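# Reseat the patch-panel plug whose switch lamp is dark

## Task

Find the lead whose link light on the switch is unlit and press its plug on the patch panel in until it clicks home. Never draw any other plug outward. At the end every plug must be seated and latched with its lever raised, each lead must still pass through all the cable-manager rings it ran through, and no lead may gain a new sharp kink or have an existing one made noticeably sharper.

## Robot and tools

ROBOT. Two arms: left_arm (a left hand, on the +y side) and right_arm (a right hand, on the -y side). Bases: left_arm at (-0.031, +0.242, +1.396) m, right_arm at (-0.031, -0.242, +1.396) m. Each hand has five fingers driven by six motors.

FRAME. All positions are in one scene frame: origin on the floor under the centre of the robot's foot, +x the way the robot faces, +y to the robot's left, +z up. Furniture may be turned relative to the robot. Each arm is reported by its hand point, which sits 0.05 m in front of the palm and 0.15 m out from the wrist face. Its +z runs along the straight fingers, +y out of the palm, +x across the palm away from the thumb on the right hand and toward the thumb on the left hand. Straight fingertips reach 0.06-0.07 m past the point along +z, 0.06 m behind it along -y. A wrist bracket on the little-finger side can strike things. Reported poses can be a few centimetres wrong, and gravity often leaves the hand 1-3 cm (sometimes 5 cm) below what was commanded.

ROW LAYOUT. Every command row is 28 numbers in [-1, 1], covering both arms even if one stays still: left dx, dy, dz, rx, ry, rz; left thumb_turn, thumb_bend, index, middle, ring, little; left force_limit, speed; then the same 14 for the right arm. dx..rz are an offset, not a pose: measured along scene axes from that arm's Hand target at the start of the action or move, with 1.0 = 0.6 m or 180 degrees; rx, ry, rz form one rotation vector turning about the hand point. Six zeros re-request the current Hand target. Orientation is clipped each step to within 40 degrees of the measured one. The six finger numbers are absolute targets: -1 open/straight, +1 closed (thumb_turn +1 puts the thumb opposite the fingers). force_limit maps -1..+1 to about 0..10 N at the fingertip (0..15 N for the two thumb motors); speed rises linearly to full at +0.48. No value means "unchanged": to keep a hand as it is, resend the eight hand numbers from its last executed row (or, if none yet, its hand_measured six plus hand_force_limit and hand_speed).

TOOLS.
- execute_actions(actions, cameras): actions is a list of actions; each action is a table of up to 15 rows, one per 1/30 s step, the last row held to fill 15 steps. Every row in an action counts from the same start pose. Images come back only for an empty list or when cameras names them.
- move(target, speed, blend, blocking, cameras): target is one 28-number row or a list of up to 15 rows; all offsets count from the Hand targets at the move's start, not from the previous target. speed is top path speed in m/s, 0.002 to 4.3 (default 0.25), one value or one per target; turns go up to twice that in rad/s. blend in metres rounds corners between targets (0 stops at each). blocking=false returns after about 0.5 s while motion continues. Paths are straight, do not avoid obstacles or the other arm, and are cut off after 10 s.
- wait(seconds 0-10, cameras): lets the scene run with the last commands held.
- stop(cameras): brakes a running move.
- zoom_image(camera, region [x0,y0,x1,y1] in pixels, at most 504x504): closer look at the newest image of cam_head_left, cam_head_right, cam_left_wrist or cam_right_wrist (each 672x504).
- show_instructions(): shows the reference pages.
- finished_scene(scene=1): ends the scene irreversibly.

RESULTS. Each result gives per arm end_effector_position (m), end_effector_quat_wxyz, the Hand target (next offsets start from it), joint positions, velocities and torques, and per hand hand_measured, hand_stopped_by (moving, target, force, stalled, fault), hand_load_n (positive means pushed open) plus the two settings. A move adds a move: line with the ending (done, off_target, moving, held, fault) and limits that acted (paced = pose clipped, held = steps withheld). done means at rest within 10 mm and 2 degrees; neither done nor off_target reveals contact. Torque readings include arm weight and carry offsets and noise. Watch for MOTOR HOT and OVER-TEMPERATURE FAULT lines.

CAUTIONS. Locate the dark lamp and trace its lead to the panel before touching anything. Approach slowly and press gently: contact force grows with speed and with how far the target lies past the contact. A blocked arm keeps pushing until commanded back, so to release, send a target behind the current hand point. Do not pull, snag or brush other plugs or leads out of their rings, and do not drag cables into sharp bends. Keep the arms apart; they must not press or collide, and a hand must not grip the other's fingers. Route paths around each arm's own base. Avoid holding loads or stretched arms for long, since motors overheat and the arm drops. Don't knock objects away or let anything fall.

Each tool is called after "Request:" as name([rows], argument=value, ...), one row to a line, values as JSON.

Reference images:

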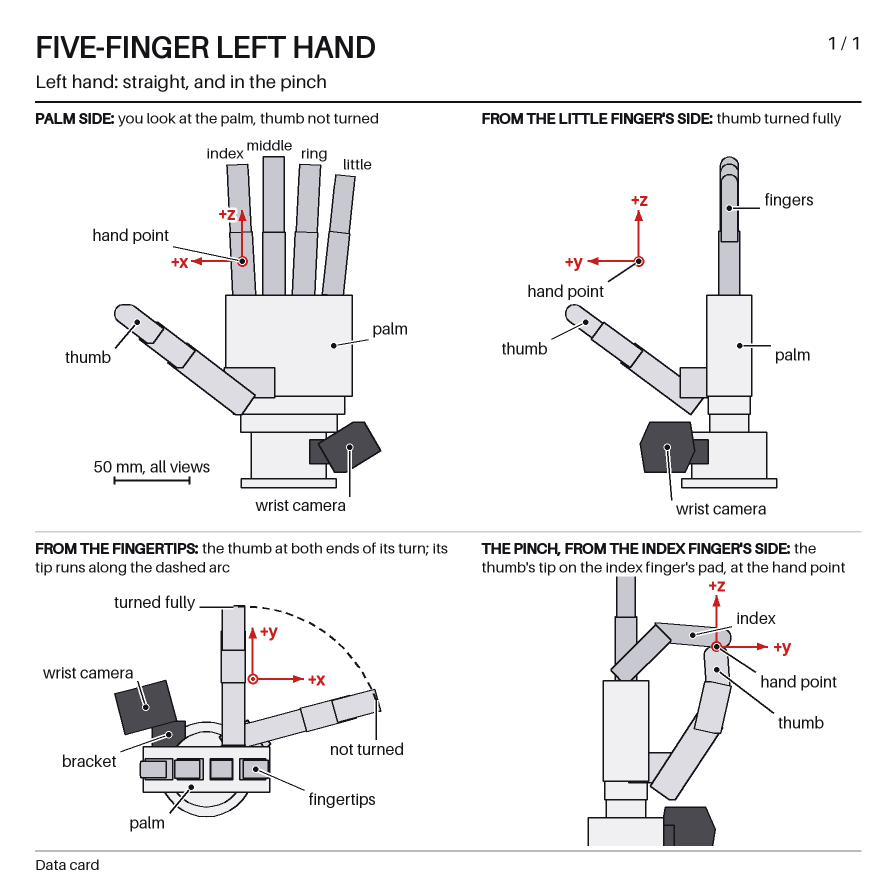

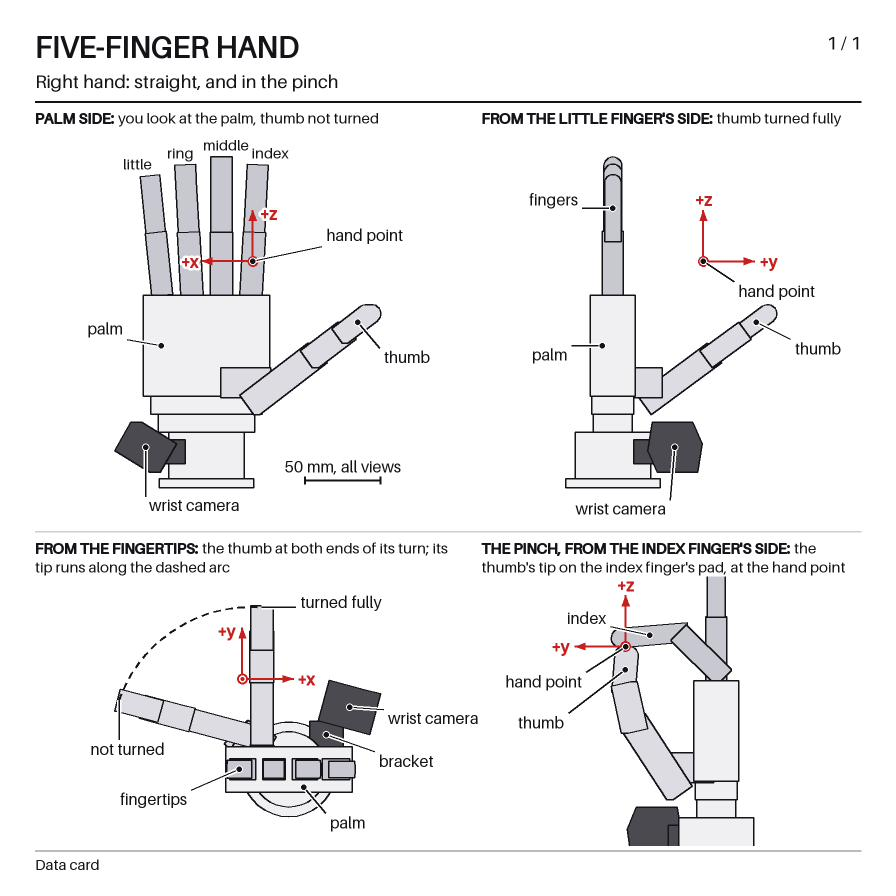

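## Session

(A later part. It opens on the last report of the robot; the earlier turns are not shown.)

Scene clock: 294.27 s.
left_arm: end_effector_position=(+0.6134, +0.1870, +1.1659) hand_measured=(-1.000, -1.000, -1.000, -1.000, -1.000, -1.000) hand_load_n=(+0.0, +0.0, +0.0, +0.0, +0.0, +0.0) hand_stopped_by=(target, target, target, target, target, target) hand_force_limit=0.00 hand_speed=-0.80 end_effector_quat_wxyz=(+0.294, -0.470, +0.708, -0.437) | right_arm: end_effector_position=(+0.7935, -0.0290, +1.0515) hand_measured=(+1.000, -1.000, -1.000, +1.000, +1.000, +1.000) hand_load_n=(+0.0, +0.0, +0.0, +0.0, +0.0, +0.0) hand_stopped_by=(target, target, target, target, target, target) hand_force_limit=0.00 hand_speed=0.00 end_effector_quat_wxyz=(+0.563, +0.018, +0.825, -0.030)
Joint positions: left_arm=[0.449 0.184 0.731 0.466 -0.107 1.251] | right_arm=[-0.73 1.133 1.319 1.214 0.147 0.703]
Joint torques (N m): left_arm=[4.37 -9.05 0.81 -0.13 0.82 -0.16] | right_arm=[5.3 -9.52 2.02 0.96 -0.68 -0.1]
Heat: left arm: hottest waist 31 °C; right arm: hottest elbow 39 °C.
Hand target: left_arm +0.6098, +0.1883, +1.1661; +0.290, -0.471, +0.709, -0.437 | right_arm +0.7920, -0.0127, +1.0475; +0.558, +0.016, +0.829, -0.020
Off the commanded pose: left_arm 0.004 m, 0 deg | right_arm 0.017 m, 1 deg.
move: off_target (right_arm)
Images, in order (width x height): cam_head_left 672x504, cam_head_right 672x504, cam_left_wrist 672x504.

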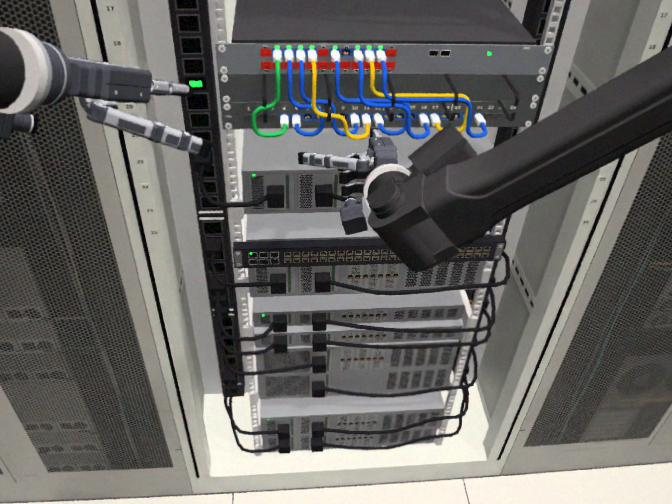

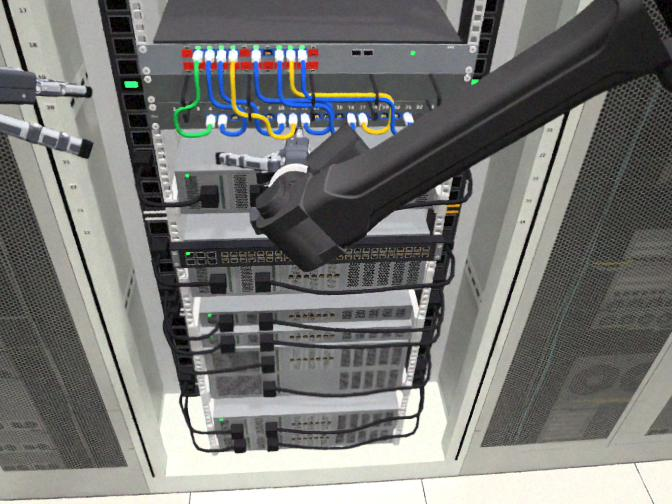

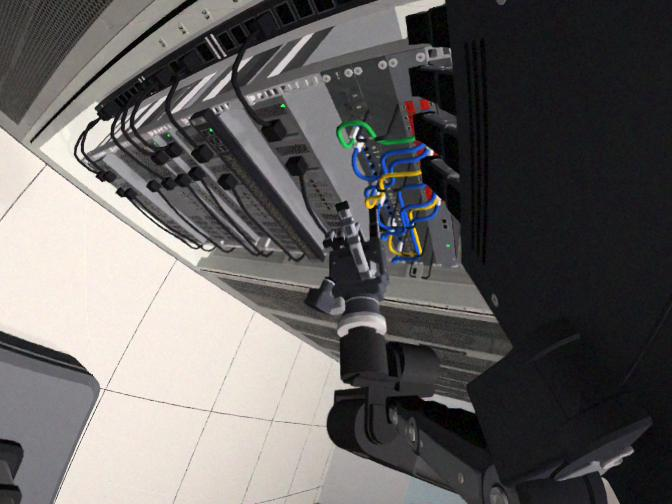

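Request:
move(target=[0,0,0,0,0,0,-1,-1,-1,-1,-1,-1,0,-0.8,0.004,0.009,-0.002,0,0,0,1,-1,-1,1,1,1,0,0], speed=0.08, cameras=["cam_head_right", "cam_head_left"])

Request:
zoom_image(camera="cam_head_right", region=[284, 108, 308, 132])

Request:
zoom_image(camera="cam_head_left", region=[340, 100, 400, 145])

Scene clock: 295.23 s.
left_arm: end_effector_position=(+0.6134, +0.1870, +1.1659) hand_measured=(-1.000, -1.000, -1.000, -1.000, -1.000, -1.000) hand_load_n=(+0.0, +0.0, +0.0, +0.0, +0.0, +0.0) hand_stopped_by=(target, target, target, target, target, target) hand_force_limit=0.00 hand_speed=-0.80 end_effector_quat_wxyz=(+0.294, -0.470, +0.708, -0.437) | right_arm: end_effector_position=(+0.7974, -0.0282, +1.0507) hand_measured=(+1.000, -1.000, -1.000, +1.000, +1.000, +1.000) hand_load_n=(+0.0, +0.0, +0.0, +0.0, +0.0, +0.0) hand_stopped_by=(target, target, target, target, target, target) hand_force_limit=0.00 hand_speed=0.00 end_effector_quat_wxyz=(+0.563, +0.021, +0.825, -0.033)
Joint positions: left_arm=[0.449 0.184 0.731 0.466 -0.107 1.251] | right_arm=[-0.725 1.141 1.334 1.214 0.153 0.699]
Joint torques (N m): left_arm=[3.78 -9.58 0.87 -0.21 0.85 -0.18] | right_arm=[5.71 -9.05 2 0.95 -0.87 -0.14]
Heat: left arm: hottest waist 31 °C; right arm: hottest wrist yaw 39 °C.
Hand target: left_arm +0.6098, +0.1883, +1.1661; +0.290, -0.471, +0.709, -0.437 | right_arm +0.7944, -0.0073, +1.0463; +0.558, +0.016, +0.829, -0.020
Off the commanded pose: left_arm 0.004 m, 0 deg | right_arm 0.022 m, 2 deg.
move: off_target (right_arm)
Images, in order (width x height): cam_head_left 672x504, cam_head_right 672x504.

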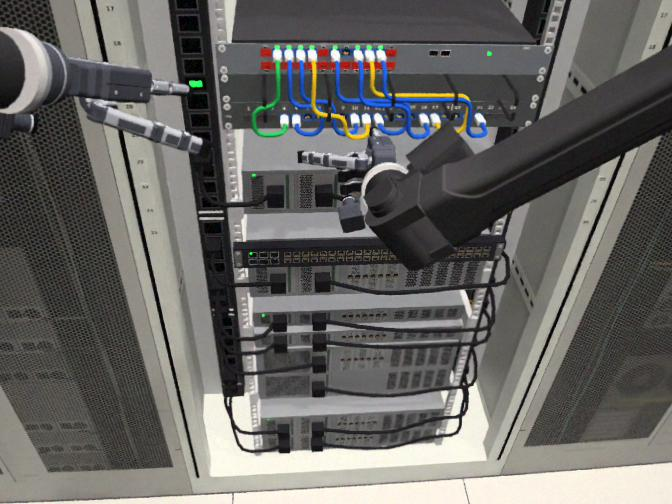

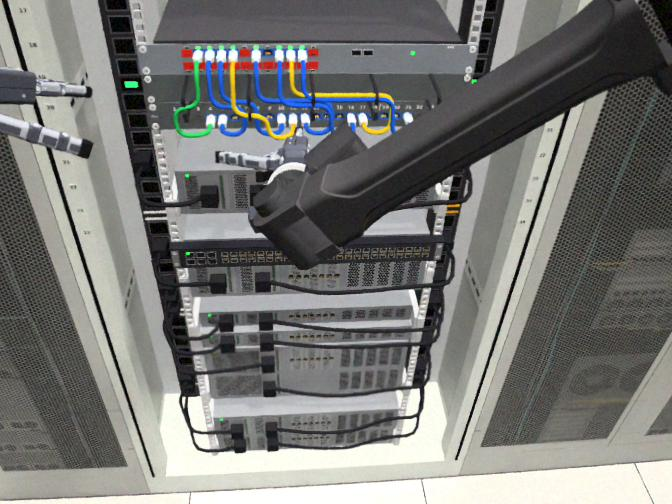

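Scaled by 21.000 from the camera's 672x504 image, which has a finer 960x720 frame.

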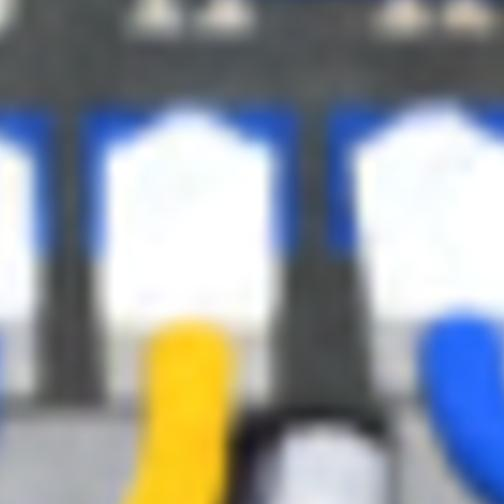

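Scaled by 8.400 from the camera's 672x504 image, which has a finer 960x720 frame.

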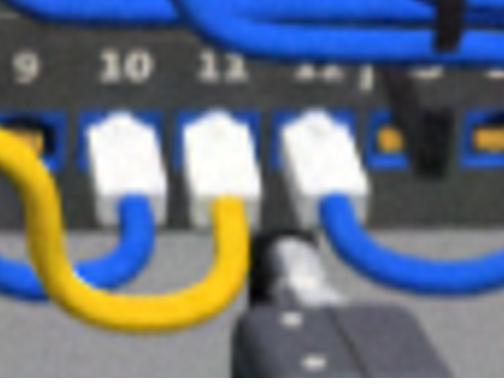

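Request:
zoom_image(camera="cam_head_left", region=[350, 105, 380, 135])

Request:
zoom_image(camera="cam_head_left", region=[348, 108, 388, 138])

Request:
zoom_image(camera="cam_head_right", region=[276, 108, 306, 138])

Scaled by 16.800 from the camera's 672x504 image, which has a finer 960x720 frame.

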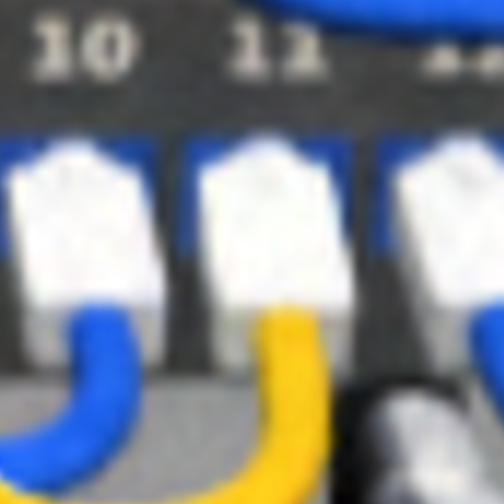

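Scaled by 12.600 from the camera's 672x504 image, which has a finer 960x720 frame.

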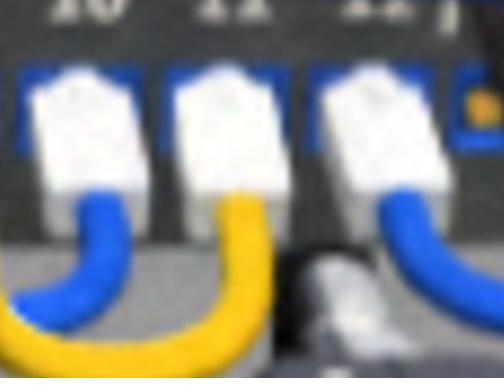

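Scaled by 16.800 from the camera's 672x504 image, which has a finer 960x720 frame.

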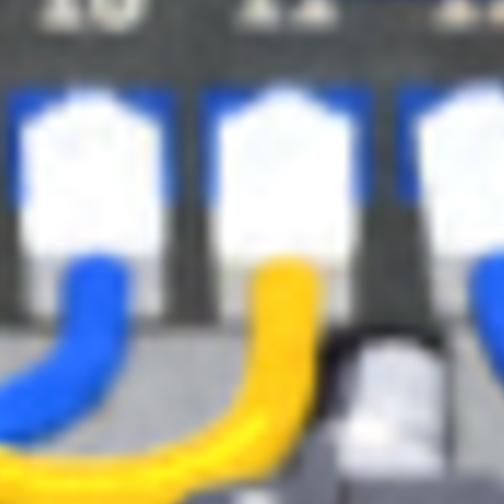

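Request:
move([
  [0,0,0,0,0,0,-1,-1,-1,-1,-1,-1,0,-0.8,-0.04,-0.04,0.006,0,0,0,1,-1,-1,1,1,1,0,0],
  [0,0,0,0,0,0,-1,-1,-1,-1,-1,-1,0,-0.8,-0.12,-0.045,0.012,0,0,0,1,-1,-1,1,1,1,0,0],
], speed=0.12, blend=0.01, cameras=["all"])

Request:
zoom_image(camera="cam_head_left", region=[350, 105, 380, 135])

Request:
zoom_image(camera="cam_head_left", region=[240, 40, 410, 145])

Request:
zoom_image(camera="cam_head_left", region=[340, 40, 510, 145])

Scene clock: 297.17 s.
left_arm: end_effector_position=(+0.6134, +0.1870, +1.1659) hand_measured=(-1.000, -1.000, -1.000, -1.000, -1.000, -1.000) hand_load_n=(-0.5, +0.0, +0.0, +0.0, +0.0, +0.0) hand_stopped_by=(target, target, target, target, target, target) hand_force_limit=0.00 hand_speed=-0.80 end_effector_quat_wxyz=(+0.294, -0.470, +0.708, -0.437) | right_arm: end_effector_position=(+0.7203, -0.0210, +1.0521) hand_measured=(+1.000, -1.000, -1.000, +1.000, +1.000, +1.000) hand_load_n=(+0.0, +0.0, +0.0, +0.0, +0.0, +0.0) hand_stopped_by=(target, target, target, target, target, target) hand_force_limit=0.00 hand_speed=0.00 end_effector_quat_wxyz=(+0.552, +0.015, +0.834, -0.010)
Joint positions: left_arm=[0.449 0.184 0.731 0.466 -0.107 1.251] | right_arm=[-0.758 1.103 1.115 1.337 0.138 0.755]
Joint torques (N m): left_arm=[4.6 -9.23 0.98 -0.09 0.83 -0.18] | right_arm=[1.79 -11.52 -0.09 1.96 -0.83 0.1]
Heat: left arm: hottest waist 31 °C; right arm: hottest wrist yaw 39 °C.
Hand target: left_arm +0.6098, +0.1883, +1.1661; +0.290, -0.471, +0.709, -0.437 | right_arm +0.7224, -0.0344, +1.0535; +0.558, +0.016, +0.829, -0.020
Off the commanded pose: left_arm 0.004 m, 0 deg | right_arm 0.014 m, 1 deg.
move: off_target (right_arm)

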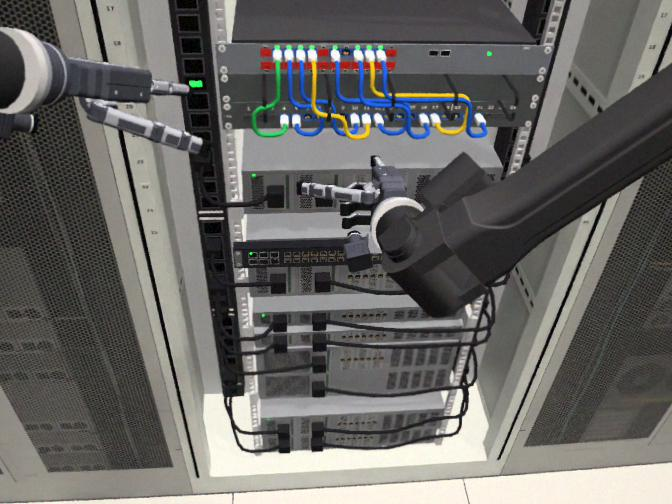

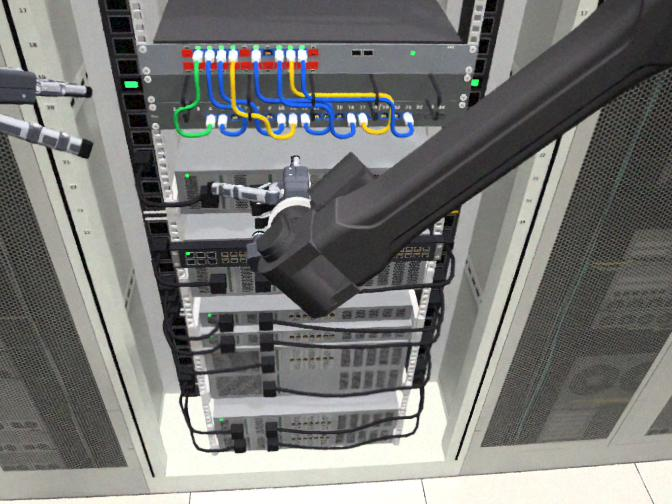

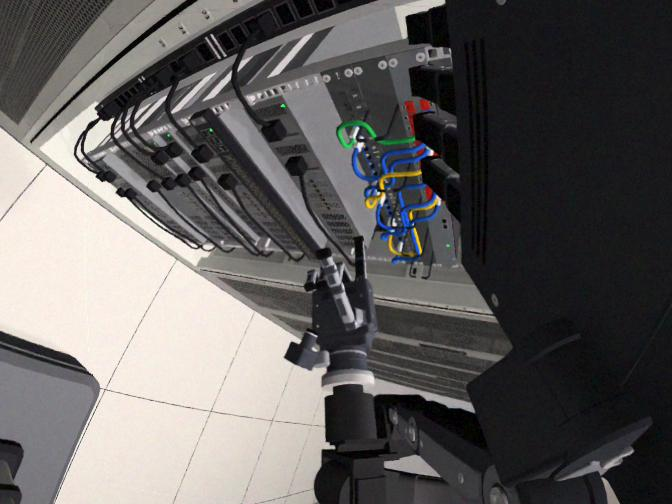

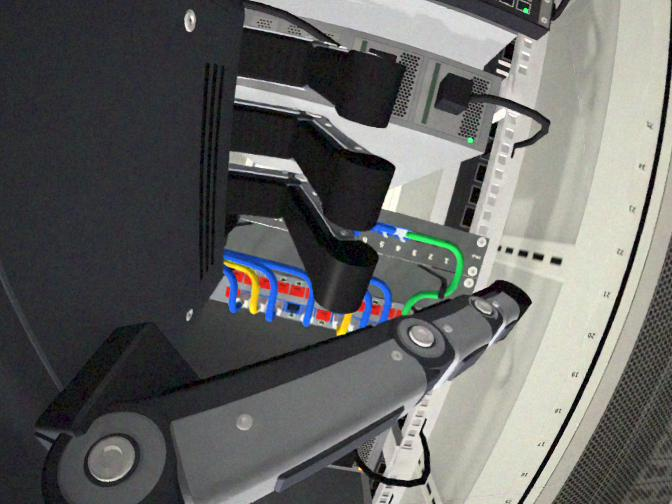

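Scaled by 16.800 from the camera's 672x504 image, which has a finer 960x720 frame.

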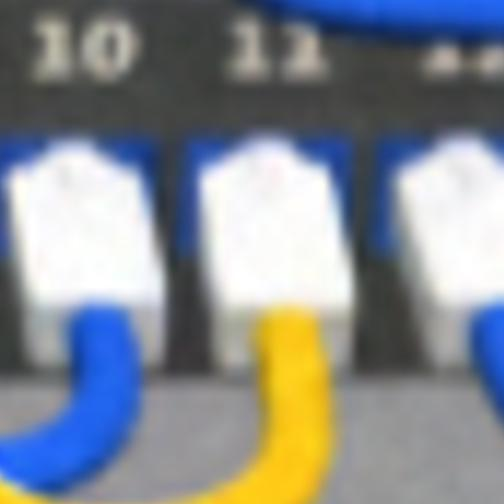

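Scaled by 2.965 from the camera's 672x504 image, which has a finer 960x720 frame.

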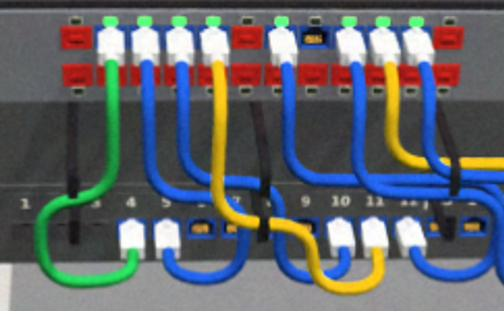

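Scaled by 2.965 from the camera's 672x504 image, which has a finer 960x720 frame.

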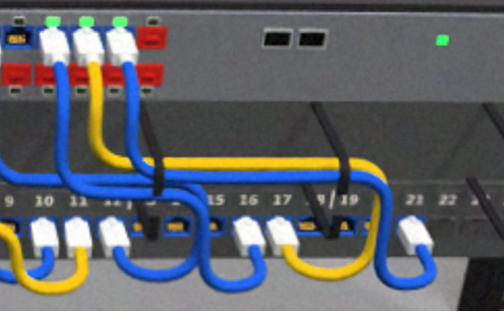

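Request:
zoom_image(camera="cam_head_left", region=[412, 102, 452, 132])

Request:
zoom_image(camera="cam_head_left", region=[275, 105, 315, 135])

Scaled by 12.600 from the camera's 672x504 image, which has a finer 960x720 frame.

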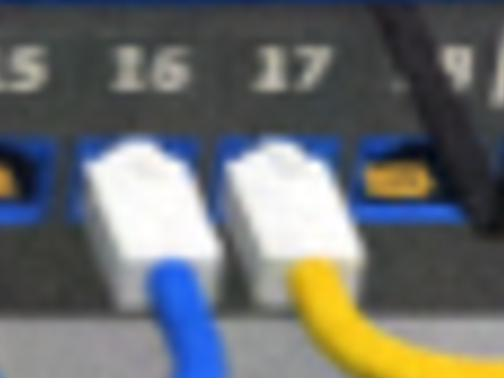

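Scaled by 12.600 from the camera's 672x504 image, which has a finer 960x720 frame.

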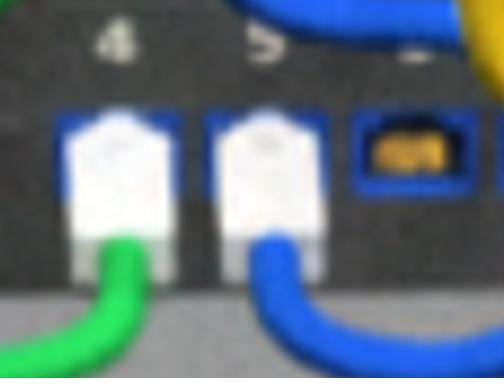

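Request:
finished_scene()

The scene is finished: the task was done.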